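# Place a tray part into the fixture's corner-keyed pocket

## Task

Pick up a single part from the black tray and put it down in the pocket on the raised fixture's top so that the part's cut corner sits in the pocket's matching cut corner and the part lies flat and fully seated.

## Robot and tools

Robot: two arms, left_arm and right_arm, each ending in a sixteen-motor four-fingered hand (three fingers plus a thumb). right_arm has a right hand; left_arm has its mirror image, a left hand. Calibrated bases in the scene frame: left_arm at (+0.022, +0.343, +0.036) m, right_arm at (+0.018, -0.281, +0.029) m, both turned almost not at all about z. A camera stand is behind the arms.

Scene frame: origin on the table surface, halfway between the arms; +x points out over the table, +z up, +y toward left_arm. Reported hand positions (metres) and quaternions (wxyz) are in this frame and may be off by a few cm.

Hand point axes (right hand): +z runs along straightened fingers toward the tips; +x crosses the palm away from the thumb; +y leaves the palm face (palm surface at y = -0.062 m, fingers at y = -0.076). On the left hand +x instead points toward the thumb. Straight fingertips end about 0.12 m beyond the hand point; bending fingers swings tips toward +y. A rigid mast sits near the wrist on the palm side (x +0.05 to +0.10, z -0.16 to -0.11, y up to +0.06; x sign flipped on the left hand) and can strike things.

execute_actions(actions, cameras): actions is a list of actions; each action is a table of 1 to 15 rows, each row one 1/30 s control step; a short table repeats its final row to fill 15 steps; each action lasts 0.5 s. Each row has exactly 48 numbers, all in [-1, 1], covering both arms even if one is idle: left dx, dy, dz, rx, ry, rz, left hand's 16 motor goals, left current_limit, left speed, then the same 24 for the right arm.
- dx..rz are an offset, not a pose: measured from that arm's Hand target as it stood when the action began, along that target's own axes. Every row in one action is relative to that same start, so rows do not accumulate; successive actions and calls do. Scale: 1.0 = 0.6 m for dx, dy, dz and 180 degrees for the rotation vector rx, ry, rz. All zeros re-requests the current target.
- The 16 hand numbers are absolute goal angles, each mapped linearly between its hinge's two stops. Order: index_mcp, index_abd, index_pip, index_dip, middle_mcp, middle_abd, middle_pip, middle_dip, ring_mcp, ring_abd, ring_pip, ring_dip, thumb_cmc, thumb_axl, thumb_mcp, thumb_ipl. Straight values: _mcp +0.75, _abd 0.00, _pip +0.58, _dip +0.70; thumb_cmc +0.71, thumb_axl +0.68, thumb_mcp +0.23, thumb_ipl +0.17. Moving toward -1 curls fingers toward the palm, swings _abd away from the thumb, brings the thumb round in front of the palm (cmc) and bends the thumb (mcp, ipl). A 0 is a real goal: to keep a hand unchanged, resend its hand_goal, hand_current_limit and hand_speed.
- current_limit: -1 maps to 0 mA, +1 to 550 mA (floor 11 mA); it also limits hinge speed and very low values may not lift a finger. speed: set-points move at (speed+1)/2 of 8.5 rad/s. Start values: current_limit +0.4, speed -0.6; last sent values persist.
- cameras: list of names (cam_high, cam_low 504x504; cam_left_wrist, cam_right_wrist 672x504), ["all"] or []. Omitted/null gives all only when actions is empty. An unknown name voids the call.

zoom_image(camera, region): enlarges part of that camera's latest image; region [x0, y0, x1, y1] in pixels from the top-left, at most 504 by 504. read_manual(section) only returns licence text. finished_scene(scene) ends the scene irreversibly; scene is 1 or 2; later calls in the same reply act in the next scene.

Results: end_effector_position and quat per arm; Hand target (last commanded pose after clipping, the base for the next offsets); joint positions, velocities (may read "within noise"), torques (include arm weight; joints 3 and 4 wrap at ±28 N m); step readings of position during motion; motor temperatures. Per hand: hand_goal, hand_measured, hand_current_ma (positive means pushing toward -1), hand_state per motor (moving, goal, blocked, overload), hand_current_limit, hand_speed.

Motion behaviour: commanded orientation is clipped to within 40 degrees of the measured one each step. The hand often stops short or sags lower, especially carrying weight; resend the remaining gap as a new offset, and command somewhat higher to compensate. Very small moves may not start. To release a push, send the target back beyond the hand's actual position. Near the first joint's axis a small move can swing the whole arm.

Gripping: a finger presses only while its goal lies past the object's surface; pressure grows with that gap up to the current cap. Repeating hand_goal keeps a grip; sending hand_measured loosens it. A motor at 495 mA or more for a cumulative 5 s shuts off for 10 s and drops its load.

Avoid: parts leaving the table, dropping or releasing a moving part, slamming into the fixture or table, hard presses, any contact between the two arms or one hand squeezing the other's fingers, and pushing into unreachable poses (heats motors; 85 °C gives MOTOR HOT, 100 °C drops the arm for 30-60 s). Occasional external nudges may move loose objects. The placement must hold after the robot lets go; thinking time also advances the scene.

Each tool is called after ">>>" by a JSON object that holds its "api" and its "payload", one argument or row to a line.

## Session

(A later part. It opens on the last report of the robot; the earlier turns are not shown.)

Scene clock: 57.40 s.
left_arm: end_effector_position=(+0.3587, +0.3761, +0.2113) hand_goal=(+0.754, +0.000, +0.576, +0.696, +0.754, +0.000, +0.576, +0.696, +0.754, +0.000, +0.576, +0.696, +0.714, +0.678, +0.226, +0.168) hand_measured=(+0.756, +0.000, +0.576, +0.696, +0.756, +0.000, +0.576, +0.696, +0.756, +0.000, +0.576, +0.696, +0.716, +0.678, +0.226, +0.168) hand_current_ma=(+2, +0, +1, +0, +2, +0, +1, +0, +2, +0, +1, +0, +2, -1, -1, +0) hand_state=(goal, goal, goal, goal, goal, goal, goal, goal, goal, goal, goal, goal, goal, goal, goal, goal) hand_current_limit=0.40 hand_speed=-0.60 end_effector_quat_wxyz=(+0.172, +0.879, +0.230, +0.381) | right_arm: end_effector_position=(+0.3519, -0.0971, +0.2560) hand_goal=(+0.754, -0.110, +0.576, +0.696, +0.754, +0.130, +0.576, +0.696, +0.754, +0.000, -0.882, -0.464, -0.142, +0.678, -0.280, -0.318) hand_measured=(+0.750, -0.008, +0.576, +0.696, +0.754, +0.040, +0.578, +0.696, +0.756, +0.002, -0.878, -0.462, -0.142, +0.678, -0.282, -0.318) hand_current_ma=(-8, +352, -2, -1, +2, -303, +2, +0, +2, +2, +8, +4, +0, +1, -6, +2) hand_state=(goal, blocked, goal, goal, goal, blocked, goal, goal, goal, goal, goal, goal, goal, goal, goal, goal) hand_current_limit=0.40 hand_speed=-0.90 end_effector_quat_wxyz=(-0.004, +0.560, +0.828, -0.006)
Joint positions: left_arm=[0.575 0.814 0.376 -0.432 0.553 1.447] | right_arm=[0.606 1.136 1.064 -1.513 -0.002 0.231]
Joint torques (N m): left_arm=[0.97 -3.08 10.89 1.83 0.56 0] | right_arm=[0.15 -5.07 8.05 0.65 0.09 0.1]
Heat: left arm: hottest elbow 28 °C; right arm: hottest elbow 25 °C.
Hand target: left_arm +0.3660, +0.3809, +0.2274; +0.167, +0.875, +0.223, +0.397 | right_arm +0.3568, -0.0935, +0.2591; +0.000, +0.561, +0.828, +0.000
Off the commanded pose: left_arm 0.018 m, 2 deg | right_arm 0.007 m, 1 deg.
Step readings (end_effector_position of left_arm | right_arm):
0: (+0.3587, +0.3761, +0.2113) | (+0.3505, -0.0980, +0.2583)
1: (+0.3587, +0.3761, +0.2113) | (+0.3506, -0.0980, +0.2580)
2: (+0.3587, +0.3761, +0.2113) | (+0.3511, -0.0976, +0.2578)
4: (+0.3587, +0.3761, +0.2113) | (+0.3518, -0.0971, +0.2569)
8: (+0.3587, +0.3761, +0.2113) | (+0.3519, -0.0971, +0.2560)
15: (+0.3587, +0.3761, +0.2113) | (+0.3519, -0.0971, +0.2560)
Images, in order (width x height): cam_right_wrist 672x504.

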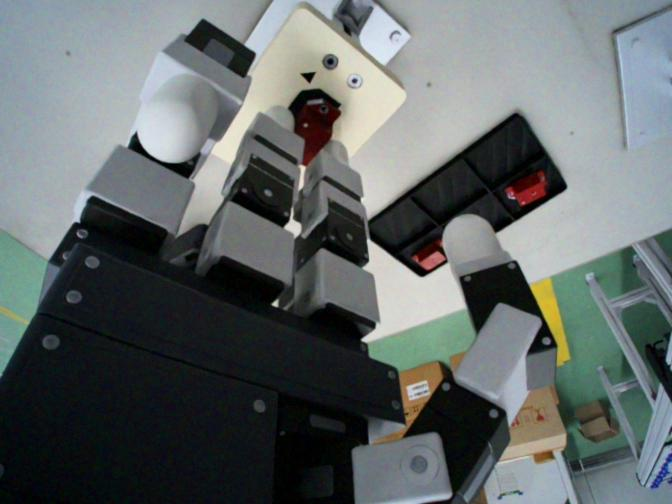

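>>> {"api": "execute_actions", "payload": {
  "actions": [
    [[0,0,0,0,0,0,0.754,0,0.576,0.696,0.754,0,0.576,0.696,0.754,0,0.576,0.696,0.714,0.678,0.226,0.168,0.4,-0.6,0.0043,-0.0018,0.005,0,0,0,0.754,-0.11,0.576,0.696,0.754,0.13,0.576,0.696,0.754,0,-0.883,-0.464,-0.143,0.678,-0.281,-0.319,0.4,-0.9]]
  ],
  "cameras": ["cam_right_wrist"]
}}

>>> {"api": "zoom_image", "payload": {
  "camera": "cam_right_wrist",
  "region": [280, 75, 360, 140]
}}

Scene clock: 58.53 s.
left_arm: end_effector_position=(+0.3587, +0.3761, +0.2113) hand_goal=(+0.754, +0.000, +0.576, +0.696, +0.754, +0.000, +0.576, +0.696, +0.754, +0.000, +0.576, +0.696, +0.714, +0.678, +0.226, +0.168) hand_measured=(+0.756, +0.000, +0.576, +0.696, +0.756, +0.000, +0.576, +0.696, +0.756, +0.000, +0.576, +0.696, +0.716, +0.678, +0.226, +0.168) hand_current_ma=(+2, +0, +1, +0, +2, +0, +1, +0, +2, +0, +1, +0, +2, -1, -1, +0) hand_state=(goal, goal, goal, goal, goal, goal, goal, goal, goal, goal, goal, goal, goal, goal, goal, goal) hand_current_limit=0.40 hand_speed=-0.60 end_effector_quat_wxyz=(+0.172, +0.879, +0.230, +0.381) | right_arm: end_effector_position=(+0.3509, -0.0962, +0.2528) hand_goal=(+0.754, -0.110, +0.576, +0.696, +0.754, +0.130, +0.576, +0.696, +0.754, +0.000, -0.882, -0.464, -0.142, +0.678, -0.280, -0.318) hand_measured=(+0.750, -0.008, +0.576, +0.696, +0.754, +0.040, +0.578, +0.696, +0.756, +0.002, -0.878, -0.462, -0.142, +0.678, -0.282, -0.318) hand_current_ma=(-8, +352, -2, -1, +2, -303, +2, +0, +2, +2, +8, +4, +0, +1, -6, +2) hand_state=(goal, blocked, goal, goal, goal, blocked, goal, goal, goal, goal, goal, goal, goal, goal, goal, goal) hand_current_limit=0.40 hand_speed=-0.90 end_effector_quat_wxyz=(-0.004, +0.559, +0.829, -0.007)
Joint positions: left_arm=[0.575 0.814 0.376 -0.432 0.553 1.447] | right_arm=[0.609 1.136 1.056 -1.506 -0.002 0.231]
Joint torques (N m): left_arm=[0.85 -3.14 10.85 1.89 0.58 0.01] | right_arm=[0.56 -5.13 8.03 0.66 0.09 0.18]
Heat: left arm: hottest elbow 28 °C; right arm: hottest elbow 25 °C.
Hand target: left_arm +0.3660, +0.3809, +0.2274; +0.167, +0.875, +0.223, +0.397 | right_arm +0.3548, -0.0916, +0.2560; +0.000, +0.561, +0.828, +0.000
Off the commanded pose: left_arm 0.018 m, 2 deg | right_arm 0.007 m, 1 deg.
Step readings (end_effector_position of left_arm | right_arm):
0: (+0.3587, +0.3761, +0.2113) | (+0.3519, -0.0971, +0.2560)
1: (+0.3587, +0.3761, +0.2113) | (+0.3518, -0.0970, +0.2556)
2: (+0.3587, +0.3761, +0.2113) | (+0.3520, -0.0966, +0.2553)
4: (+0.3587, +0.3761, +0.2113) | (+0.3515, -0.0962, +0.2538)
8: (+0.3587, +0.3761, +0.2113) | (+0.3509, -0.0962, +0.2528)
15: (+0.3587, +0.3761, +0.2113) | (+0.3509, -0.0962, +0.2528)
Images, in order (width x height): cam_right_wrist 672x504.

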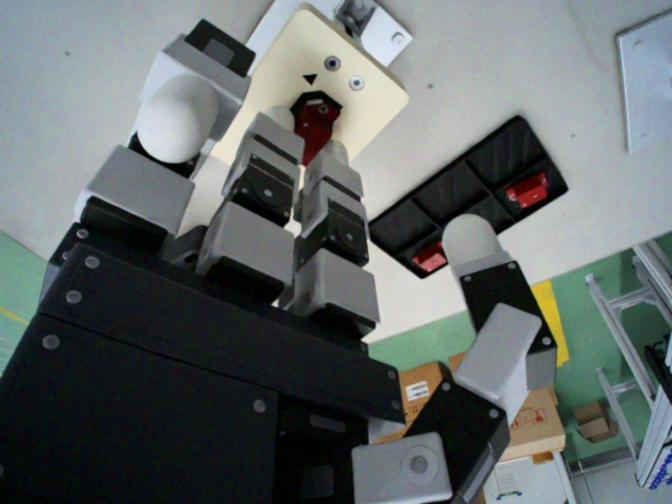

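Scaled by 6.300 from the camera's 672x504 image, which has a finer 960x720 frame.

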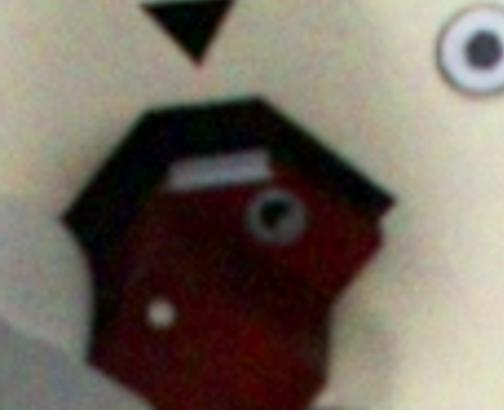

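>>> {"api": "execute_actions", "payload": {
  "actions": [
    [[0,0,0,0,0,0,0.754,0,0.576,0.696,0.754,0,0.576,0.696,0.754,0,0.576,0.696,0.714,0.678,0.226,0.168,0.4,-0.6,0.0038,-0.0022,0.005,0,0,0,0.754,-0.11,0.576,0.696,0.754,0.13,0.576,0.696,0.754,0,-0.883,-0.464,-0.143,0.678,-0.281,-0.319,0.4,-0.9]]
  ],
  "cameras": ["cam_right_wrist"]
}}

>>> {"api": "zoom_image", "payload": {
  "camera": "cam_right_wrist",
  "region": [280, 75, 360, 140]
}}

Scene clock: 59.80 s.
left_arm: end_effector_position=(+0.3587, +0.3761, +0.2113) hand_goal=(+0.754, +0.000, +0.576, +0.696, +0.754, +0.000, +0.576, +0.696, +0.754, +0.000, +0.576, +0.696, +0.714, +0.678, +0.226, +0.168) hand_measured=(+0.756, +0.000, +0.576, +0.696, +0.756, +0.000, +0.576, +0.696, +0.756, +0.000, +0.576, +0.696, +0.716, +0.678, +0.226, +0.168) hand_current_ma=(+2, +0, +1, +0, +2, +0, +1, +0, +2, +0, +1, +0, +2, -1, -1, +0) hand_state=(goal, goal, goal, goal, goal, goal, goal, goal, goal, goal, goal, goal, goal, goal, goal, goal) hand_current_limit=0.40 hand_speed=-0.60 end_effector_quat_wxyz=(+0.172, +0.879, +0.230, +0.381) | right_arm: end_effector_position=(+0.3497, -0.0934, +0.2511) hand_goal=(+0.754, -0.110, +0.576, +0.696, +0.754, +0.130, +0.576, +0.696, +0.754, +0.000, -0.882, -0.464, -0.142, +0.678, -0.280, -0.318) hand_measured=(+0.748, -0.008, +0.574, +0.696, +0.756, +0.040, +0.578, +0.696, +0.756, +0.002, -0.878, -0.462, -0.142, +0.678, -0.282, -0.318) hand_current_ma=(-15, +352, -3, -1, +3, -303, +2, +0, +2, +2, +8, +4, +0, +1, -6, +2) hand_state=(goal, blocked, goal, goal, goal, blocked, goal, goal, goal, goal, goal, goal, goal, goal, goal, goal) hand_current_limit=0.40 hand_speed=-0.90 end_effector_quat_wxyz=(-0.003, +0.557, +0.830, -0.005)
Joint positions: left_arm=[0.575 0.814 0.376 -0.432 0.553 1.447] | right_arm=[0.618 1.136 1.051 -1.498 -0.002 0.236]
Joint torques (N m): left_arm=[0.91 -3.14 10.86 1.83 0.57 0] | right_arm=[0.56 -5.25 7.76 0.66 0.07 0.21]
Heat: left arm: hottest elbow 28 °C; right arm: hottest elbow 25 °C.
Hand target: left_arm +0.3660, +0.3809, +0.2274; +0.167, +0.875, +0.223, +0.397 | right_arm +0.3527, -0.0899, +0.2531; +0.000, +0.561, +0.828, +0.000
Off the commanded pose: left_arm 0.018 m, 2 deg | right_arm 0.005 m, 1 deg.
Step readings (end_effector_position of left_arm | right_arm):
0: (+0.3587, +0.3761, +0.2113) | (+0.3509, -0.0962, +0.2528)
1: (+0.3587, +0.3761, +0.2113) | (+0.3507, -0.0960, +0.2525)
2: (+0.3587, +0.3761, +0.2113) | (+0.3506, -0.0955, +0.2520)
4: (+0.3587, +0.3761, +0.2113) | (+0.3501, -0.0943, +0.2510)
8: (+0.3587, +0.3761, +0.2113) | (+0.3497, -0.0933, +0.2511)
15: (+0.3587, +0.3761, +0.2113) | (+0.3497, -0.0934, +0.2511)
Images, in order (width x height): cam_right_wrist 672x504.

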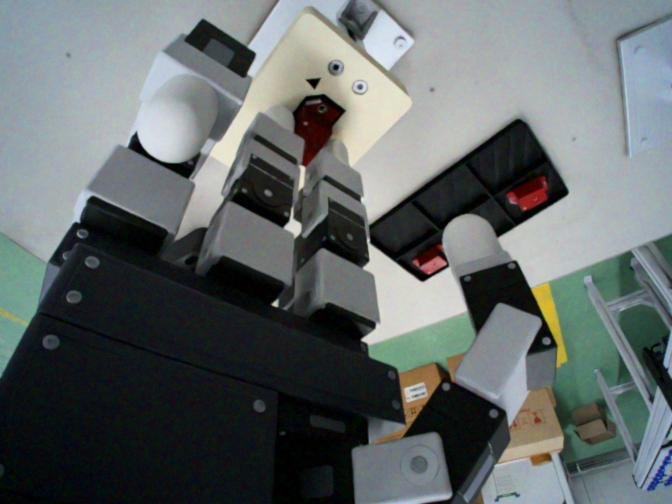

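Scaled by 6.300 from the camera's 672x504 image, which has a finer 960x720 frame.

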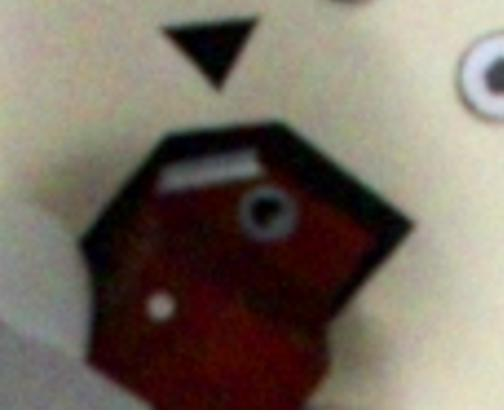

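>>> {"api": "execute_actions", "payload": {
  "actions": [
    [[0,0,0,0,0,0,0.754,0,0.576,0.696,0.754,0,0.576,0.696,0.754,0,0.576,0.696,0.714,0.678,0.226,0.168,0.4,-0.6,0,0,0.005,0,0,0,0.754,-0.11,0.576,0.696,0.754,0.13,0.576,0.696,0.754,0,-0.883,-0.464,-0.143,0.678,-0.281,-0.319,0.4,-0.9]]
  ],
  "cameras": ["cam_right_wrist"]
}}

>>> {"api": "zoom_image", "payload": {
  "camera": "cam_right_wrist",
  "region": [280, 75, 360, 140]
}}

Scene clock: 60.83 s.
left_arm: end_effector_position=(+0.3587, +0.3761, +0.2113) hand_goal=(+0.754, +0.000, +0.576, +0.696, +0.754, +0.000, +0.576, +0.696, +0.754, +0.000, +0.576, +0.696, +0.714, +0.678, +0.226, +0.168) hand_measured=(+0.756, +0.000, +0.576, +0.696, +0.756, +0.000, +0.576, +0.696, +0.756, +0.000, +0.576, +0.696, +0.716, +0.678, +0.226, +0.168) hand_current_ma=(+2, +0, +1, +0, +2, +0, +1, +0, +2, +0, +1, +0, +2, -1, -1, +0) hand_state=(goal, goal, goal, goal, goal, goal, goal, goal, goal, goal, goal, goal, goal, goal, goal, goal) hand_current_limit=0.40 hand_speed=-0.60 end_effector_quat_wxyz=(+0.172, +0.879, +0.230, +0.381) | right_arm: end_effector_position=(+0.3502, -0.0932, +0.2489) hand_goal=(+0.754, -0.110, +0.576, +0.696, +0.754, +0.130, +0.576, +0.696, +0.754, +0.000, -0.882, -0.464, -0.142, +0.678, -0.280, -0.318) hand_measured=(+0.752, -0.008, +0.574, +0.696, +0.752, +0.040, +0.576, +0.696, +0.756, +0.002, -0.878, -0.462, -0.142, +0.678, -0.282, -0.318) hand_current_ma=(-5, +352, -2, -1, -3, -303, +1, +0, +2, +2, +8, +4, +0, +1, -6, +2) hand_state=(goal, blocked, goal, goal, goal, blocked, goal, goal, goal, goal, goal, goal, goal, goal, goal, goal) hand_current_limit=0.40 hand_speed=-0.90 end_effector_quat_wxyz=(-0.003, +0.558, +0.830, -0.004)
Joint positions: left_arm=[0.575 0.814 0.376 -0.432 0.553 1.447] | right_arm=[0.618 1.136 1.044 -1.489 -0.002 0.236]
Joint torques (N m): left_arm=[0.97 -3.25 10.89 1.83 0.57 0] | right_arm=[0.56 -5.19 7.71 0.59 0.07 0.21]
Heat: left arm: hottest elbow 28 °C; right arm: hottest elbow 24 °C.
Hand target: left_arm +0.3660, +0.3809, +0.2274; +0.167, +0.875, +0.223, +0.397 | right_arm +0.3527, -0.0899, +0.2501; +0.000, +0.561, +0.828, +0.000
Off the commanded pose: left_arm 0.018 m, 2 deg | right_arm 0.004 m, 1 deg.
Step readings (end_effector_position of left_arm | right_arm):
0: (+0.3587, +0.3761, +0.2113) | (+0.3497, -0.0934, +0.2511)
1: (+0.3587, +0.3761, +0.2113) | (+0.3497, -0.0935, +0.2507)
2: (+0.3587, +0.3761, +0.2113) | (+0.3499, -0.0933, +0.2502)
4: (+0.3587, +0.3761, +0.2113) | (+0.3501, -0.0932, +0.2495)
8: (+0.3587, +0.3761, +0.2113) | (+0.3502, -0.0932, +0.2489)
15: (+0.3587, +0.3761, +0.2113) | (+0.3502, -0.0932, +0.2489)
Images, in order (width x height): cam_right_wrist 672x504.

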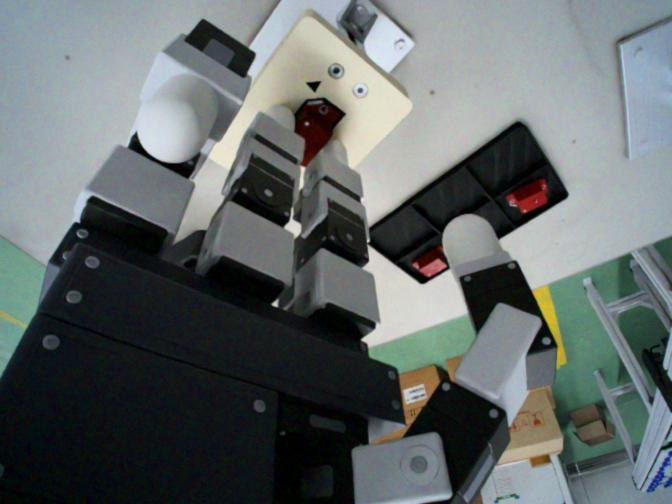

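Scaled by 6.300 from the camera's 672x504 image, which has a finer 960x720 frame.

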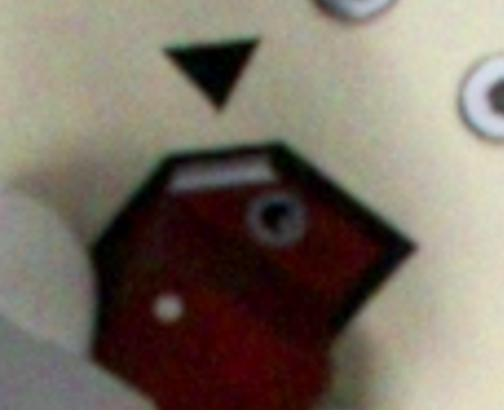

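>>> {"api": "execute_actions", "payload": {
  "actions": [
    [[0,0,0,0,0,0,0.754,0,0.576,0.696,0.754,0,0.576,0.696,0.754,0,0.576,0.696,0.714,0.678,0.226,0.168,0.4,-0.6,0,0,0.005,0,0,0,0.754,-0.11,0.576,0.696,0.754,0.13,0.576,0.696,0.754,0,-0.883,-0.464,-0.143,0.678,-0.281,-0.319,0.4,-0.9]]
  ],
  "cameras": ["cam_right_wrist"]
}}

>>> {"api": "zoom_image", "payload": {
  "camera": "cam_right_wrist",
  "region": [280, 75, 360, 140]
}}

Scene clock: 61.63 s.
left_arm: end_effector_position=(+0.3587, +0.3761, +0.2113) hand_goal=(+0.754, +0.000, +0.576, +0.696, +0.754, +0.000, +0.576, +0.696, +0.754, +0.000, +0.576, +0.696, +0.714, +0.678, +0.226, +0.168) hand_measured=(+0.756, +0.000, +0.576, +0.696, +0.756, +0.000, +0.576, +0.696, +0.756, +0.000, +0.576, +0.696, +0.716, +0.678, +0.226, +0.168) hand_current_ma=(+2, +0, +1, +0, +2, +0, +1, +0, +2, +0, +1, +0, +2, -1, -1, +0) hand_state=(goal, goal, goal, goal, goal, goal, goal, goal, goal, goal, goal, goal, goal, goal, goal, goal) hand_current_limit=0.40 hand_speed=-0.60 end_effector_quat_wxyz=(+0.172, +0.879, +0.230, +0.381) | right_arm: end_effector_position=(+0.3504, -0.0931, +0.2485) hand_goal=(+0.754, -0.110, +0.576, +0.696, +0.754, +0.130, +0.576, +0.696, +0.754, +0.000, -0.882, -0.464, -0.142, +0.678, -0.280, -0.318) hand_measured=(+0.754, -0.008, +0.576, +0.696, +0.754, +0.040, +0.576, +0.696, +0.756, +0.002, -0.878, -0.462, -0.142, +0.678, -0.282, -0.318) hand_current_ma=(-1, +352, -1, -1, +2, -303, +1, +0, +2, +2, +8, +4, +0, +1, -6, +2) hand_state=(goal, blocked, goal, goal, goal, blocked, goal, goal, goal, goal, goal, goal, goal, goal, goal, goal) hand_current_limit=0.40 hand_speed=-0.90 end_effector_quat_wxyz=(-0.002, +0.558, +0.830, -0.003)
Joint positions: left_arm=[0.575 0.814 0.376 -0.432 0.553 1.447] | right_arm=[0.618 1.136 1.043 -1.486 -0.002 0.238]
Joint torques (N m): left_arm=[0.97 -3.02 10.91 1.84 0.57 0.01] | right_arm=[0.56 -5.13 7.25 0.83 0.08 0.2]
Heat: left arm: hottest elbow 28 °C; right arm: hottest elbow 25 °C.
Hand target: left_arm +0.3660, +0.3809, +0.2274; +0.167, +0.875, +0.223, +0.397 | right_arm +0.3527, -0.0899, +0.2471; +0.000, +0.561, +0.828, +0.000
Off the commanded pose: left_arm 0.018 m, 2 deg | right_arm 0.004 m, 1 deg.
Step readings (end_effector_position of left_arm | right_arm):
0: (+0.3587, +0.3761, +0.2113) | (+0.3502, -0.0932, +0.2489)
1: (+0.3587, +0.3761, +0.2113) | (+0.3502, -0.0931, +0.2486)
2: (+0.3587, +0.3761, +0.2113) | (+0.3502, -0.0932, +0.2485)
4: (+0.3587, +0.3761, +0.2113) | (+0.3504, -0.0931, +0.2485)
8: (+0.3587, +0.3761, +0.2113) | (+0.3504, -0.0931, +0.2485)
15: (+0.3587, +0.3761, +0.2113) | (+0.3504, -0.0931, +0.2485)
Images, in order (width x height): cam_right_wrist 672x504.

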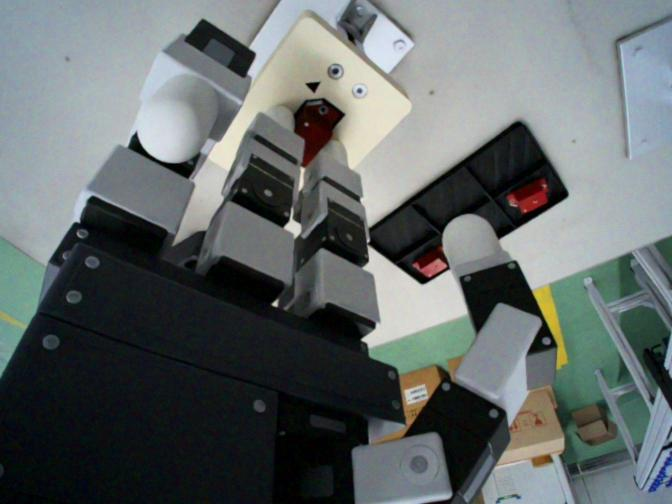

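Scaled by 6.300 from the camera's 672x504 image, which has a finer 960x720 frame.

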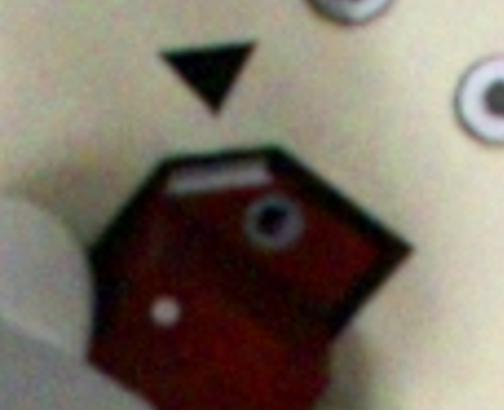

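>>> {"api": "execute_actions", "payload": {
  "actions": [
    [[0,0,0,0,0,0,0.754,0,0.576,0.696,0.754,0,0.576,0.696,0.754,0,0.576,0.696,0.714,0.678,0.226,0.168,0.4,-0.6,0,0,0.0067,0,0,0,0.754,-0.11,0.576,0.696,0.754,0.13,0.576,0.696,0.754,0,-0.883,-0.464,-0.143,0.678,-0.281,-0.319,0.4,-0.9]]
  ],
  "cameras": ["cam_right_wrist"]
}}

>>> {"api": "zoom_image", "payload": {
  "camera": "cam_right_wrist",
  "region": [280, 75, 360, 140]
}}

Scene clock: 62.50 s.
left_arm: end_effector_position=(+0.3587, +0.3761, +0.2113) hand_goal=(+0.754, +0.000, +0.576, +0.696, +0.754, +0.000, +0.576, +0.696, +0.754, +0.000, +0.576, +0.696, +0.714, +0.678, +0.226, +0.168) hand_measured=(+0.756, +0.000, +0.576, +0.696, +0.756, +0.000, +0.576, +0.696, +0.756, +0.000, +0.576, +0.696, +0.716, +0.678, +0.226, +0.168) hand_current_ma=(+2, +0, +1, +0, +2, +0, +1, +0, +2, +0, +1, +0, +2, -1, -1, +0) hand_state=(goal, goal, goal, goal, goal, goal, goal, goal, goal, goal, goal, goal, goal, goal, goal, goal) hand_current_limit=0.40 hand_speed=-0.60 end_effector_quat_wxyz=(+0.172, +0.879, +0.230, +0.381) | right_arm: end_effector_position=(+0.3511, -0.0928, +0.2481) hand_goal=(+0.754, -0.110, +0.576, +0.696, +0.754, +0.130, +0.576, +0.696, +0.754, +0.000, -0.882, -0.464, -0.142, +0.678, -0.280, -0.318) hand_measured=(+0.760, -0.008, +0.578, +0.696, +0.760, +0.040, +0.580, +0.696, +0.756, +0.002, -0.878, -0.462, -0.142, +0.678, -0.282, -0.318) hand_current_ma=(+14, +352, +5, +0, +18, -303, +10, +1, +2, +2, +8, +4, +0, +1, -6, +2) hand_state=(goal, blocked, goal, goal, goal, blocked, goal, goal, goal, goal, goal, goal, goal, goal, goal, goal) hand_current_limit=0.40 hand_speed=-0.90 end_effector_quat_wxyz=(-0.002, +0.559, +0.829, -0.002)
Joint positions: left_arm=[0.575 0.814 0.376 -0.432 0.553 1.447] | right_arm=[0.618 1.136 1.041 -1.481 -0.002 0.239]
Joint torques (N m): left_arm=[1.03 -3.31 10.89 1.85 0.56 0.01] | right_arm=[0.56 -5.01 6.68 1.05 0.08 0.18]
Heat: left arm: hottest elbow 29 °C; right arm: hottest elbow 25 °C.
Hand target: left_arm +0.3660, +0.3809, +0.2274; +0.167, +0.875, +0.223, +0.397 | right_arm +0.3527, -0.0899, +0.2430; +0.000, +0.561, +0.828, +0.000
Off the commanded pose: left_arm 0.018 m, 2 deg | right_arm 0.006 m, 0 deg.
Step readings (end_effector_position of left_arm | right_arm):
0: (+0.3587, +0.3761, +0.2113) | (+0.3504, -0.0931, +0.2485)
1: (+0.3587, +0.3761, +0.2113) | (+0.3504, -0.0931, +0.2481)
2: (+0.3587, +0.3761, +0.2113) | (+0.3506, -0.0930, +0.2479)
4: (+0.3587, +0.3761, +0.2113) | (+0.3509, -0.0928, +0.2480)
8: (+0.3587, +0.3761, +0.2113) | (+0.3510, -0.0927, +0.2481)
15: (+0.3587, +0.3761, +0.2113) | (+0.3511, -0.0928, +0.2481)
Images, in order (width x height): cam_right_wrist 672x504.

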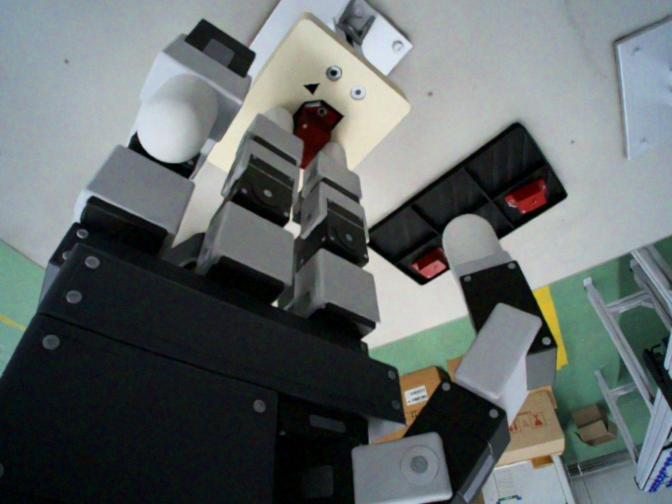

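Scaled by 6.300 from the camera's 672x504 image, which has a finer 960x720 frame.

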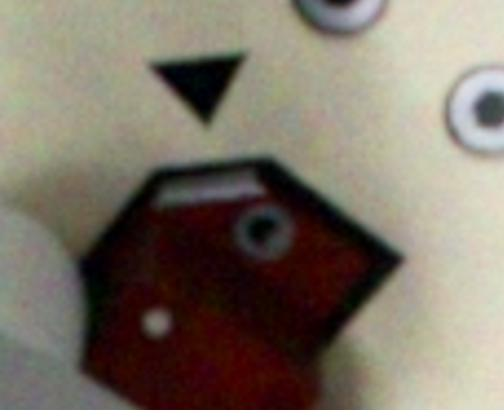

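>>> {"api": "execute_actions", "payload": {
  "actions": [
    [[0,0,0,0,0,0,0.754,0,0.576,0.696,0.754,0,0.576,0.696,0.754,0,0.576,0.696,0.714,0.678,0.226,0.168,0.4,-0.6,-0.0025,-0.0035,-0.0075,0,0,0,0.754,-0.11,0.576,0.696,0.754,0.13,0.576,0.696,0.754,0,-0.883,-0.464,-0.143,0.678,-0.281,-0.319,0.4,-0.9]]
  ],
  "cameras": ["cam_right_wrist"]
}}

>>> {"api": "zoom_image", "payload": {
  "camera": "cam_right_wrist",
  "region": [280, 75, 360, 140]
}}

Scene clock: 63.50 s.
left_arm: end_effector_position=(+0.3587, +0.3761, +0.2113) hand_goal=(+0.754, +0.000, +0.576, +0.696, +0.754, +0.000, +0.576, +0.696, +0.754, +0.000, +0.576, +0.696, +0.714, +0.678, +0.226, +0.168) hand_measured=(+0.756, +0.000, +0.576, +0.696, +0.756, +0.000, +0.576, +0.696, +0.756, +0.000, +0.576, +0.696, +0.716, +0.678, +0.226, +0.168) hand_current_ma=(+2, +0, +1, +0, +2, +0, +1, +0, +2, +0, +1, +0, +2, -1, -1, +0) hand_state=(goal, goal, goal, goal, goal, goal, goal, goal, goal, goal, goal, goal, goal, goal, goal, goal) hand_current_limit=0.40 hand_speed=-0.60 end_effector_quat_wxyz=(+0.172, +0.879, +0.230, +0.381) | right_arm: end_effector_position=(+0.3510, -0.0928, +0.2483) hand_goal=(+0.754, -0.110, +0.576, +0.696, +0.754, +0.130, +0.576, +0.696, +0.754, +0.000, -0.882, -0.464, -0.142, +0.678, -0.280, -0.318) hand_measured=(+0.760, -0.008, +0.578, +0.696, +0.760, +0.040, +0.580, +0.696, +0.756, +0.002, -0.878, -0.462, -0.142, +0.678, -0.282, -0.318) hand_current_ma=(+14, +352, +5, +0, +18, -303, +10, +1, +2, +2, +8, +4, +0, +1, -6, +2) hand_state=(goal, blocked, goal, goal, goal, blocked, goal, goal, goal, goal, goal, goal, goal, goal, goal, goal) hand_current_limit=0.40 hand_speed=-0.90 end_effector_quat_wxyz=(-0.002, +0.559, +0.829, -0.001)
Joint positions: left_arm=[0.575 0.814 0.376 -0.432 0.553 1.447] | right_arm=[0.618 1.135 1.041 -1.481 -0.002 0.239]
Joint torques (N m): left_arm=[1.08 -3.25 10.88 1.84 0.57 0.01] | right_arm=[0.32 -5.6 7.12 0.54 0.08 0.16]
Heat: left arm: hottest elbow 29 °C; right arm: hottest elbow 25 °C.
Hand target: left_arm +0.3660, +0.3809, +0.2274; +0.167, +0.875, +0.223, +0.397 | right_arm +0.3513, -0.0921, +0.2475; +0.000, +0.561, +0.828, +0.000
Off the commanded pose: left_arm 0.018 m, 2 deg | right_arm 0.001 m, 0 deg.
Step readings (end_effector_position of left_arm | right_arm):
0: (+0.3587, +0.3761, +0.2113) | (+0.3511, -0.0928, +0.2481)
1: (+0.3587, +0.3761, +0.2113) | (+0.3511, -0.0928, +0.2481)
2: (+0.3587, +0.3761, +0.2113) | (+0.3510, -0.0928, +0.2482)
4: (+0.3587, +0.3761, +0.2113) | (+0.3510, -0.0928, +0.2483)
8: (+0.3587, +0.3761, +0.2113) | (+0.3510, -0.0928, +0.2483)
15: (+0.3587, +0.3761, +0.2113) | (+0.3510, -0.0928, +0.2483)
Images, in order (width x height): cam_right_wrist 672x504.

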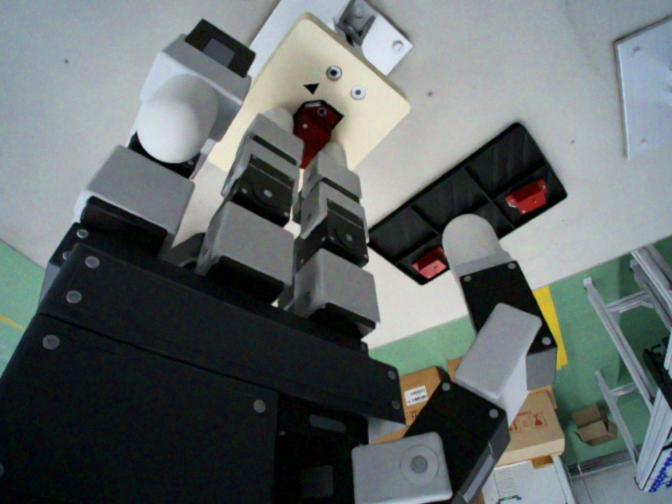

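Scaled by 6.300 from the camera's 672x504 image, which has a finer 960x720 frame.

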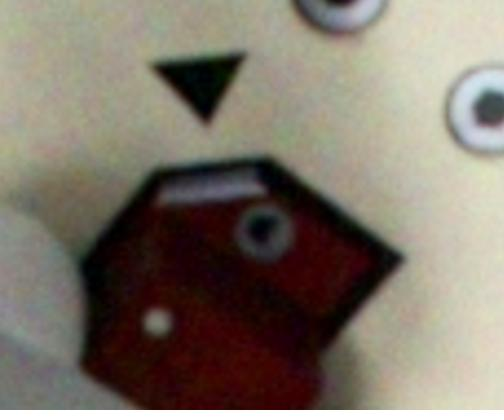

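>>> {"api": "execute_actions", "payload": {
  "actions": [
    [[0,0,0,0,0,0,0.754,0,0.576,0.696,0.754,0,0.576,0.696,0.754,0,0.576,0.696,0.714,0.678,0.226,0.168,0.4,-0.6,0,0,0,0,0,0,0.754,-0.05,0.576,0.696,0.754,0.075,0.576,0.696,0.754,0,-0.883,-0.464,-0.143,0.678,-0.281,-0.319,0.4,-0.93]],
    [[0,0,0,0,0,0,0.754,0,0.576,0.696,0.754,0,0.576,0.696,0.754,0,0.576,0.696,0.714,0.678,0.226,0.168,0.4,-0.6,0,0,0,0,0,0,0.754,-0.008,0.576,0.696,0.754,0.038,0.576,0.696,0.754,0,-0.883,-0.464,-0.143,0.678,-0.281,-0.319,0.4,-0.93]],
    [[0,0,0,0,0,0,0.754,0,0.576,0.696,0.754,0,0.576,0.696,0.754,0,0.576,0.696,0.714,0.678,0.226,0.168,0.4,-0.6,0,0,0,0,0,0,0.754,0.03,0.576,0.696,0.754,0.0,0.576,0.696,0.754,0,-0.883,-0.464,-0.143,0.678,-0.281,-0.319,0.4,-0.93]]
  ],
  "cameras": ["cam_right_wrist"]
}}

>>> {"api": "zoom_image", "payload": {
  "camera": "cam_right_wrist",
  "region": [270, 75, 370, 155]
}}

Scene clock: 65.43 s.
left_arm: end_effector_position=(+0.3587, +0.3761, +0.2113) hand_goal=(+0.754, +0.000, +0.576, +0.696, +0.754, +0.000, +0.576, +0.696, +0.754, +0.000, +0.576, +0.696, +0.714, +0.678, +0.226, +0.168) hand_measured=(+0.756, +0.000, +0.576, +0.696, +0.756, +0.000, +0.576, +0.696, +0.756, +0.000, +0.576, +0.696, +0.716, +0.678, +0.226, +0.168) hand_current_ma=(+2, +0, +1, +0, +2, +0, +1, +0, +2, +0, +1, +0, +2, -1, -1, +0) hand_state=(goal, goal, goal, goal, goal, goal, goal, goal, goal, goal, goal, goal, goal, goal, goal, goal) hand_current_limit=0.40 hand_speed=-0.60 end_effector_quat_wxyz=(+0.172, +0.879, +0.230, +0.381) | right_arm: end_effector_position=(+0.3502, -0.0935, +0.2466) hand_goal=(+0.754, +0.030, +0.576, +0.696, +0.754, +0.000, +0.576, +0.696, +0.754, +0.000, -0.882, -0.464, -0.142, +0.678, -0.280, -0.318) hand_measured=(+0.752, +0.026, +0.576, +0.696, +0.754, +0.020, +0.578, +0.696, +0.756, +0.002, -0.878, -0.462, -0.142, +0.678, -0.282, -0.318) hand_current_ma=(-3, -7, +1, +0, +0, +50, +3, +1, +2, +2, +8, +4, +0, +1, -6, +2) hand_state=(goal, goal, goal, goal, goal, goal, goal, goal, goal, goal, goal, goal, goal, goal, goal, goal) hand_current_limit=0.40 hand_speed=-0.93 end_effector_quat_wxyz=(-0.002, +0.559, +0.829, -0.003)
Joint positions: left_arm=[0.575 0.814 0.376 -0.432 0.553 1.447] | right_arm=[0.618 1.135 1.038 -1.481 -0.001 0.239]
Joint torques (N m): left_arm=[0.97 -3.19 10.88 1.83 0.57 0] | right_arm=[0.26 -5.6 7.41 0.53 0.06 0.16]
Heat: left arm: hottest elbow 29 °C; right arm: hottest elbow 25 °C.
Hand target: left_arm +0.3660, +0.3809, +0.2274; +0.167, +0.875, +0.223, +0.397 | right_arm +0.3514, -0.0921, +0.2476; +0.000, +0.561, +0.828, +0.000
Off the commanded pose: left_arm 0.018 m, 2 deg | right_arm 0.002 m, 1 deg.
Step readings (end_effector_position of left_arm | right_arm):
0: (+0.3587, +0.3761, +0.2113) | (+0.3510, -0.0928, +0.2483)
1: (+0.3587, +0.3761, +0.2113) | (+0.3510, -0.0928, +0.2483)
2: (+0.3587, +0.3761, +0.2113) | (+0.3510, -0.0928, +0.2483)
4: (+0.3587, +0.3761, +0.2113) | (+0.3510, -0.0928, +0.2483)
8: (+0.3587, +0.3761, +0.2113) | (+0.3510, -0.0928, +0.2483)
15: (+0.3587, +0.3761, +0.2113) | (+0.3510, -0.0928, +0.2483)
16: (+0.3587, +0.3761, +0.2113) | (+0.3510, -0.0928, +0.2483)
17: (+0.3587, +0.3761, +0.2113) | (+0.3510, -0.0928, +0.2483)
19: (+0.3587, +0.3761, +0.2113) | (+0.3510, -0.0928, +0.2483)
23: (+0.3587, +0.3761, +0.2113) | (+0.3501, -0.0934, +0.2466)
30: (+0.3587, +0.3761, +0.2113) | (+0.3501, -0.0934, +0.2466)
31: (+0.3587, +0.3761, +0.2113) | (+0.3501, -0.0934, +0.2466)
32: (+0.3587, +0.3761, +0.2113) | (+0.3501, -0.0934, +0.2466)
34: (+0.3587, +0.3761, +0.2113) | (+0.3501, -0.0934, +0.2466)
38: (+0.3587, +0.3761, +0.2113) | (+0.3502, -0.0935, +0.2466)
45: (+0.3587, +0.3761, +0.2113) | (+0.3502, -0.0935, +0.2466)
Images, in order (width x height): cam_right_wrist 672x504.

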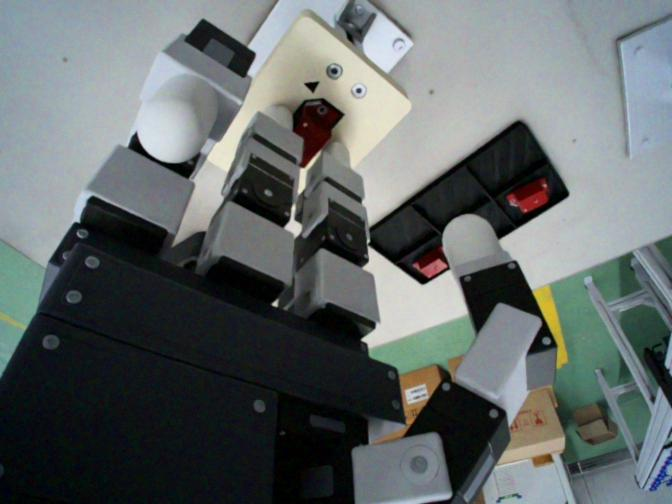

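Scaled by 5.040 from the camera's 672x504 image, which has a finer 960x720 frame.

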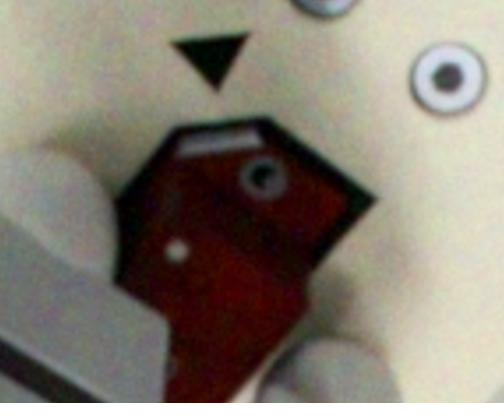

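>>> {"api": "execute_actions", "payload": {
  "actions": [
    [[0,0,0,0,0,0,0.754,0,0.576,0.696,0.754,0,0.576,0.696,0.754,0,0.576,0.696,0.714,0.678,0.226,0.168,0.4,-0.6,0,0,0,0,0,0,0.754,0.09,0.576,0.696,0.754,-0.08,0.576,0.696,0.754,0,-0.883,-0.464,-0.143,0.678,-0.281,-0.319,0.4,-0.85]],
    [[0,0,0,0,0,0,0.754,0,0.576,0.696,0.754,0,0.576,0.696,0.754,0,0.576,0.696,0.714,0.678,0.226,0.168,0.4,-0.6,-0.0074,0.0186,-0.06,0,0,0,0.754,0.09,0.576,0.696,0.754,-0.08,0.576,0.696,0.754,0,-0.883,-0.464,-0.143,0.678,-0.281,-0.319,0.4,-0.85]]
  ],
  "cameras": ["cam_right_wrist"]
}}

>>> {"api": "zoom_image", "payload": {
  "camera": "cam_right_wrist",
  "region": [270, 65, 390, 160]
}}

Scene clock: 67.00 s.
left_arm: end_effector_position=(+0.3587, +0.3761, +0.2113) hand_goal=(+0.754, +0.000, +0.576, +0.696, +0.754, +0.000, +0.576, +0.696, +0.754, +0.000, +0.576, +0.696, +0.714, +0.678, +0.226, +0.168) hand_measured=(+0.756, +0.000, +0.576, +0.696, +0.756, +0.000, +0.576, +0.696, +0.756, +0.000, +0.576, +0.696, +0.716, +0.678, +0.226, +0.168) hand_current_ma=(+2, +0, +1, +0, +2, +0, +1, +0, +2, +0, +1, +0, +2, -1, -1, +0) hand_state=(goal, goal, goal, goal, goal, goal, goal, goal, goal, goal, goal, goal, goal, goal, goal, goal) hand_current_limit=0.40 hand_speed=-0.60 end_effector_quat_wxyz=(+0.172, +0.879, +0.230, +0.381) | right_arm: end_effector_position=(+0.3544, -0.0966, +0.2692) hand_goal=(+0.754, +0.090, +0.576, +0.696, +0.754, -0.080, +0.576, +0.696, +0.754, +0.000, -0.882, -0.464, -0.142, +0.678, -0.280, -0.318) hand_measured=(+0.752, +0.086, +0.576, +0.696, +0.754, -0.076, +0.578, +0.696, +0.756, +0.002, -0.878, -0.462, -0.142, +0.678, -0.282, -0.318) hand_current_ma=(-3, -8, +1, +0, -1, +7, +2, +1, +3, +2, +8, +4, +0, +1, -6, +2) hand_state=(goal, goal, goal, goal, goal, goal, goal, goal, goal, goal, goal, goal, goal, goal, goal, goal) hand_current_limit=0.40 hand_speed=-0.85 end_effector_quat_wxyz=(-0.003, +0.563, +0.826, -0.010)
Joint positions: left_arm=[0.575 0.814 0.376 -0.432 0.553 1.447] | right_arm=[0.606 1.146 1.107 -1.553 0.002 0.239]
Joint torques (N m): left_arm=[0.97 -3.14 10.89 1.84 0.56 0.01] | right_arm=[-0.62 -4.95 10.33 -0.14 -0.05 -0.06]
Heat: left arm: hottest elbow 29 °C; right arm: hottest elbow 25 °C.
Hand target: left_arm +0.3660, +0.3809, +0.2274; +0.167, +0.875, +0.223, +0.397 | right_arm +0.3633, -0.0920, +0.2834; +0.000, +0.561, +0.828, +0.000
Off the commanded pose: left_arm 0.018 m, 2 deg | right_arm 0.018 m, 1 deg.
Step readings (end_effector_position of left_arm | right_arm):
0: (+0.3587, +0.3761, +0.2113) | (+0.3502, -0.0935, +0.2466)
1: (+0.3587, +0.3761, +0.2113) | (+0.3502, -0.0935, +0.2466)
2: (+0.3587, +0.3761, +0.2113) | (+0.3503, -0.0937, +0.2467)
4: (+0.3587, +0.3761, +0.2113) | (+0.3506, -0.0941, +0.2468)
8: (+0.3587, +0.3761, +0.2113) | (+0.3507, -0.0942, +0.2468)
15: (+0.3587, +0.3761, +0.2113) | (+0.3507, -0.0942, +0.2468)
16: (+0.3587, +0.3761, +0.2113) | (+0.3501, -0.0951, +0.2485)
17: (+0.3587, +0.3761, +0.2113) | (+0.3492, -0.0972, +0.2506)
19: (+0.3587, +0.3761, +0.2113) | (+0.3502, -0.0978, +0.2580)
23: (+0.3587, +0.3761, +0.2113) | (+0.3549, -0.0963, +0.2694)
30: (+0.3587, +0.3761, +0.2113) | (+0.3544, -0.0966, +0.2692)
Images, in order (width x height): cam_right_wrist 672x504.

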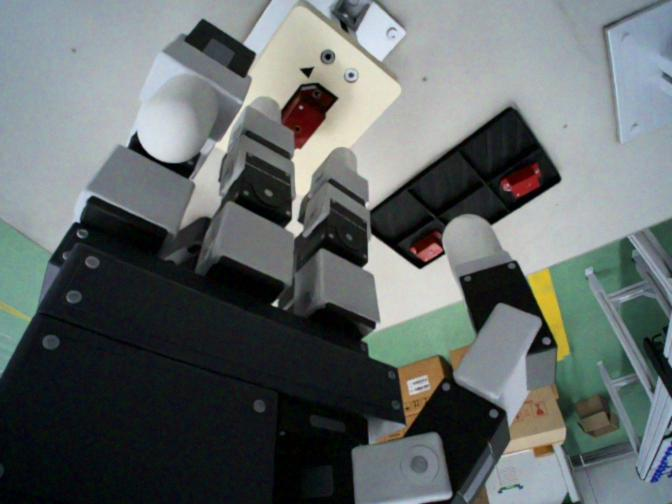

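Scaled by 4.200 from the camera's 672x504 image, which has a finer 960x720 frame.

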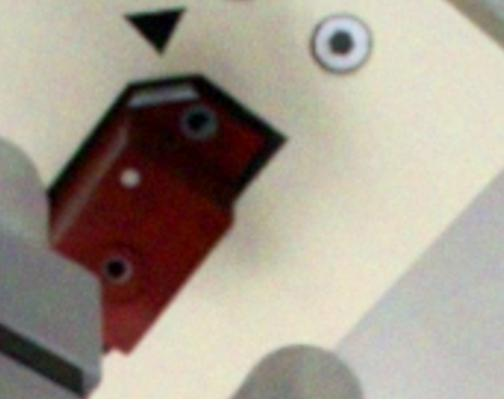

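>>> {"api": "execute_actions", "payload": {
  "actions": [
    [[0,0,0,0,0,0,0.754,0,0.576,0.696,0.754,0,0.576,0.696,0.754,0,0.576,0.696,0.714,0.678,0.226,0.168,0.4,-0.6,0.0,0.05,-0.05,0,0,0,0.754,0.25,0.576,0.696,0.754,-0.08,0.576,0.696,0.754,0,-0.883,-0.464,-0.143,0.678,-0.281,-0.319,0.4,-0.6]]
  ],
  "cameras": ["cam_right_wrist"]
}}

>>> {"api": "zoom_image", "payload": {
  "camera": "cam_right_wrist",
  "region": [270, 45, 370, 145]
}}

Scene clock: 71.13 s.
left_arm: end_effector_position=(+0.3587, +0.3761, +0.2113) hand_goal=(+0.754, +0.000, +0.576, +0.696, +0.754, +0.000, +0.576, +0.696, +0.754, +0.000, +0.576, +0.696, +0.714, +0.678, +0.226, +0.168) hand_measured=(+0.756, +0.000, +0.576, +0.696, +0.756, +0.000, +0.576, +0.696, +0.756, +0.000, +0.576, +0.696, +0.716, +0.678, +0.226, +0.168) hand_current_ma=(+2, +0, +1, +0, +2, +0, +1, +0, +2, +0, +1, +0, +2, -1, -1, +0) hand_state=(goal, goal, goal, goal, goal, goal, goal, goal, goal, goal, goal, goal, goal, goal, goal, goal) hand_current_limit=0.40 hand_speed=-0.60 end_effector_quat_wxyz=(+0.172, +0.879, +0.230, +0.381) | right_arm: end_effector_position=(+0.3845, -0.0845, +0.3004) hand_goal=(+0.754, +0.250, +0.576, +0.696, +0.754, -0.080, +0.576, +0.696, +0.754, +0.000, -0.882, -0.464, -0.142, +0.678, -0.280, -0.318) hand_measured=(+0.754, +0.244, +0.576, +0.696, +0.754, -0.076, +0.576, +0.696, +0.756, +0.002, -0.878, -0.462, -0.142, +0.678, -0.282, -0.318) hand_current_ma=(-2, -12, +1, +0, -1, +6, +2, +1, +3, +2, +8, +4, +0, +1, -7, +2) hand_state=(goal, goal, goal, goal, goal, goal, goal, goal, goal, goal, goal, goal, goal, goal, goal, goal) hand_current_limit=0.40 hand_speed=-0.60 end_effector_quat_wxyz=(-0.003, +0.565, +0.825, -0.010)
Joint positions: left_arm=[0.575 0.814 0.376 -0.432 0.553 1.447] | right_arm=[0.585 1.229 1.255 -1.617 0.002 0.222]
Joint torques (N m): left_arm=[1.08 -3.08 10.89 1.81 0.57 -0.01] | right_arm=[-0.5 -6.53 9.94 -0.13 -0.04 -0.07]
Heat: left arm: hottest elbow 29 °C; right arm: hottest elbow 25 °C.
Hand target: left_arm +0.3660, +0.3809, +0.2274; +0.167, +0.875, +0.223, +0.397 | right_arm +0.3912, -0.0809, +0.3135; +0.000, +0.561, +0.828, +0.000
Off the commanded pose: left_arm 0.018 m, 2 deg | right_arm 0.015 m, 1 deg.
Step readings (end_effector_position of left_arm | right_arm):
0: (+0.3587, +0.3761, +0.2113) | (+0.3544, -0.0966, +0.2692)
1: (+0.3587, +0.3761, +0.2113) | (+0.3559, -0.0963, +0.2720)
2: (+0.3587, +0.3761, +0.2113) | (+0.3576, -0.0960, +0.2759)
4: (+0.3587, +0.3761, +0.2113) | (+0.3705, -0.0907, +0.2880)
8: (+0.3587, +0.3761, +0.2113) | (+0.3864, -0.0834, +0.3011)
15: (+0.3587, +0.3761, +0.2113) | (+0.3845, -0.0846, +0.3004)
Images, in order (width x height): cam_right_wrist 672x504.

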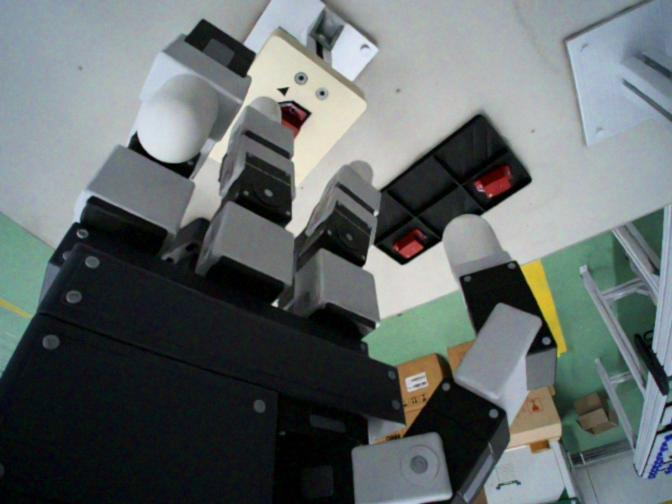

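Scaled by 5.040 from the camera's 672x504 image, which has a finer 960x720 frame.

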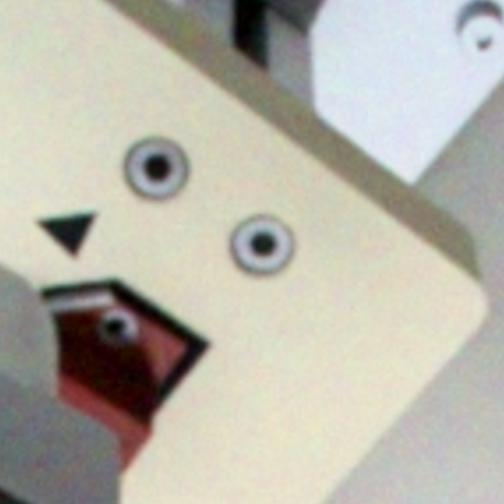

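>>> {"api": "execute_actions", "payload": {
  "actions": [
    [[0,0,0,0,0,0,0.754,0,0.576,0.696,0.754,0,0.576,0.696,0.754,0,0.576,0.696,0.714,0.678,0.226,0.168,0.4,-0.6,0.06,-0.07,0.0,0,0,0,0.754,0.25,0.576,0.696,0.754,-0.08,0.576,0.696,0.754,0,-0.883,-0.464,-0.143,0.678,-0.281,-0.319,0.4,-0.6]]
  ],
  "cameras": ["cam_right_wrist"]
}}

>>> {"api": "zoom_image", "payload": {
  "camera": "cam_right_wrist",
  "region": [280, 45, 400, 145]
}}

Scene clock: 72.13 s.
left_arm: end_effector_position=(+0.3587, +0.3761, +0.2113) hand_goal=(+0.754, +0.000, +0.576, +0.696, +0.754, +0.000, +0.576, +0.696, +0.754, +0.000, +0.576, +0.696, +0.714, +0.678, +0.226, +0.168) hand_measured=(+0.756, +0.000, +0.576, +0.696, +0.756, +0.000, +0.576, +0.696, +0.756, +0.000, +0.576, +0.696, +0.716, +0.678, +0.226, +0.168) hand_current_ma=(+2, +0, +1, +0, +2, +0, +1, +0, +2, +0, +1, +0, +2, -1, -1, +0) hand_state=(goal, goal, goal, goal, goal, goal, goal, goal, goal, goal, goal, goal, goal, goal, goal, goal) hand_current_limit=0.40 hand_speed=-0.60 end_effector_quat_wxyz=(+0.172, +0.879, +0.230, +0.381) | right_arm: end_effector_position=(+0.3358, -0.0598, +0.3068) hand_goal=(+0.754, +0.250, +0.576, +0.696, +0.754, -0.080, +0.576, +0.696, +0.754, +0.000, -0.882, -0.464, -0.142, +0.678, -0.280, -0.318) hand_measured=(+0.752, +0.246, +0.576, +0.696, +0.752, -0.078, +0.576, +0.696, +0.754, +0.002, -0.878, -0.462, -0.142, +0.678, -0.282, -0.318) hand_current_ma=(-5, -7, +0, +0, -4, +4, +1, +1, +0, +2, +8, +4, +1, +1, -6, +2) hand_state=(goal, goal, goal, goal, goal, goal, goal, goal, goal, goal, goal, goal, goal, goal, goal, goal) hand_current_limit=0.40 hand_speed=-0.60 end_effector_quat_wxyz=(-0.003, +0.551, +0.834, -0.004)
Joint positions: left_arm=[0.575 0.814 0.376 -0.432 0.553 1.447] | right_arm=[0.728 1.158 1.213 -1.635 -0.004 0.331]
Joint torques (N m): left_arm=[0.97 -3.08 10.91 1.81 0.56 0] | right_arm=[-0.67 -6.18 8.35 -0.02 0.15 0.21]
Heat: left arm: hottest elbow 29 °C; right arm: hottest elbow 25 °C.
Hand target: left_arm +0.3660, +0.3809, +0.2274; +0.167, +0.875, +0.223, +0.397 | right_arm +0.3388, -0.0630, +0.3135; +0.000, +0.561, +0.828, +0.000
Off the commanded pose: left_arm 0.018 m, 2 deg | right_arm 0.008 m, 1 deg.
Step readings (end_effector_position of left_arm | right_arm):
0: (+0.3587, +0.3761, +0.2113) | (+0.3845, -0.0845, +0.3004)
1: (+0.3587, +0.3761, +0.2113) | (+0.3813, -0.0837, +0.2997)
2: (+0.3587, +0.3761, +0.2113) | (+0.3760, -0.0819, +0.2987)
4: (+0.3587, +0.3761, +0.2113) | (+0.3561, -0.0697, +0.2977)
8: (+0.3587, +0.3761, +0.2113) | (+0.3350, -0.0556, +0.3047)
15: (+0.3587, +0.3761, +0.2113) | (+0.3357, -0.0593, +0.3068)
Images, in order (width x height): cam_right_wrist 672x504.

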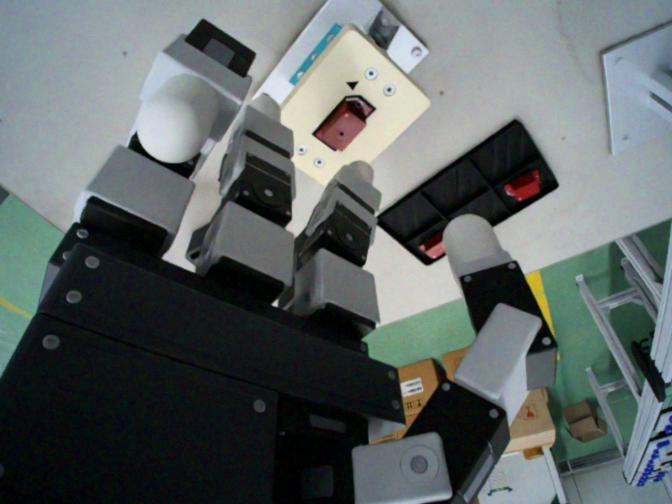

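Scaled by 4.200 from the camera's 672x504 image, which has a finer 960x720 frame.

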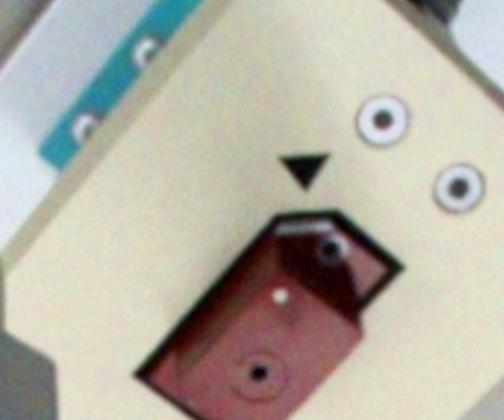

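>>> {"api": "zoom_image", "payload": {
  "camera": "cam_right_wrist",
  "region": [305, 85, 385, 160]
}}

Scaled by 6.300 from the camera's 672x504 image, which has a finer 960x720 frame.

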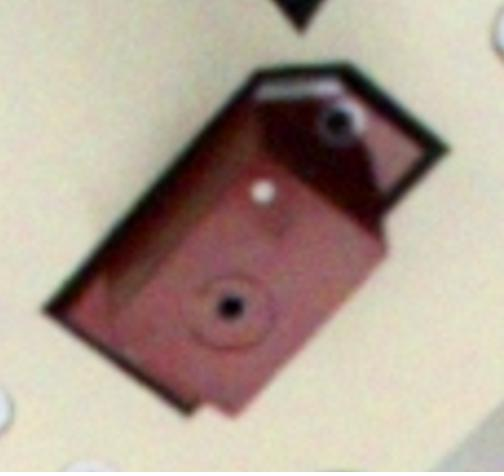

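>>> {"api": "finished_scene", "payload": {
  "scene": 2
}}

The scene is finished: the task was done.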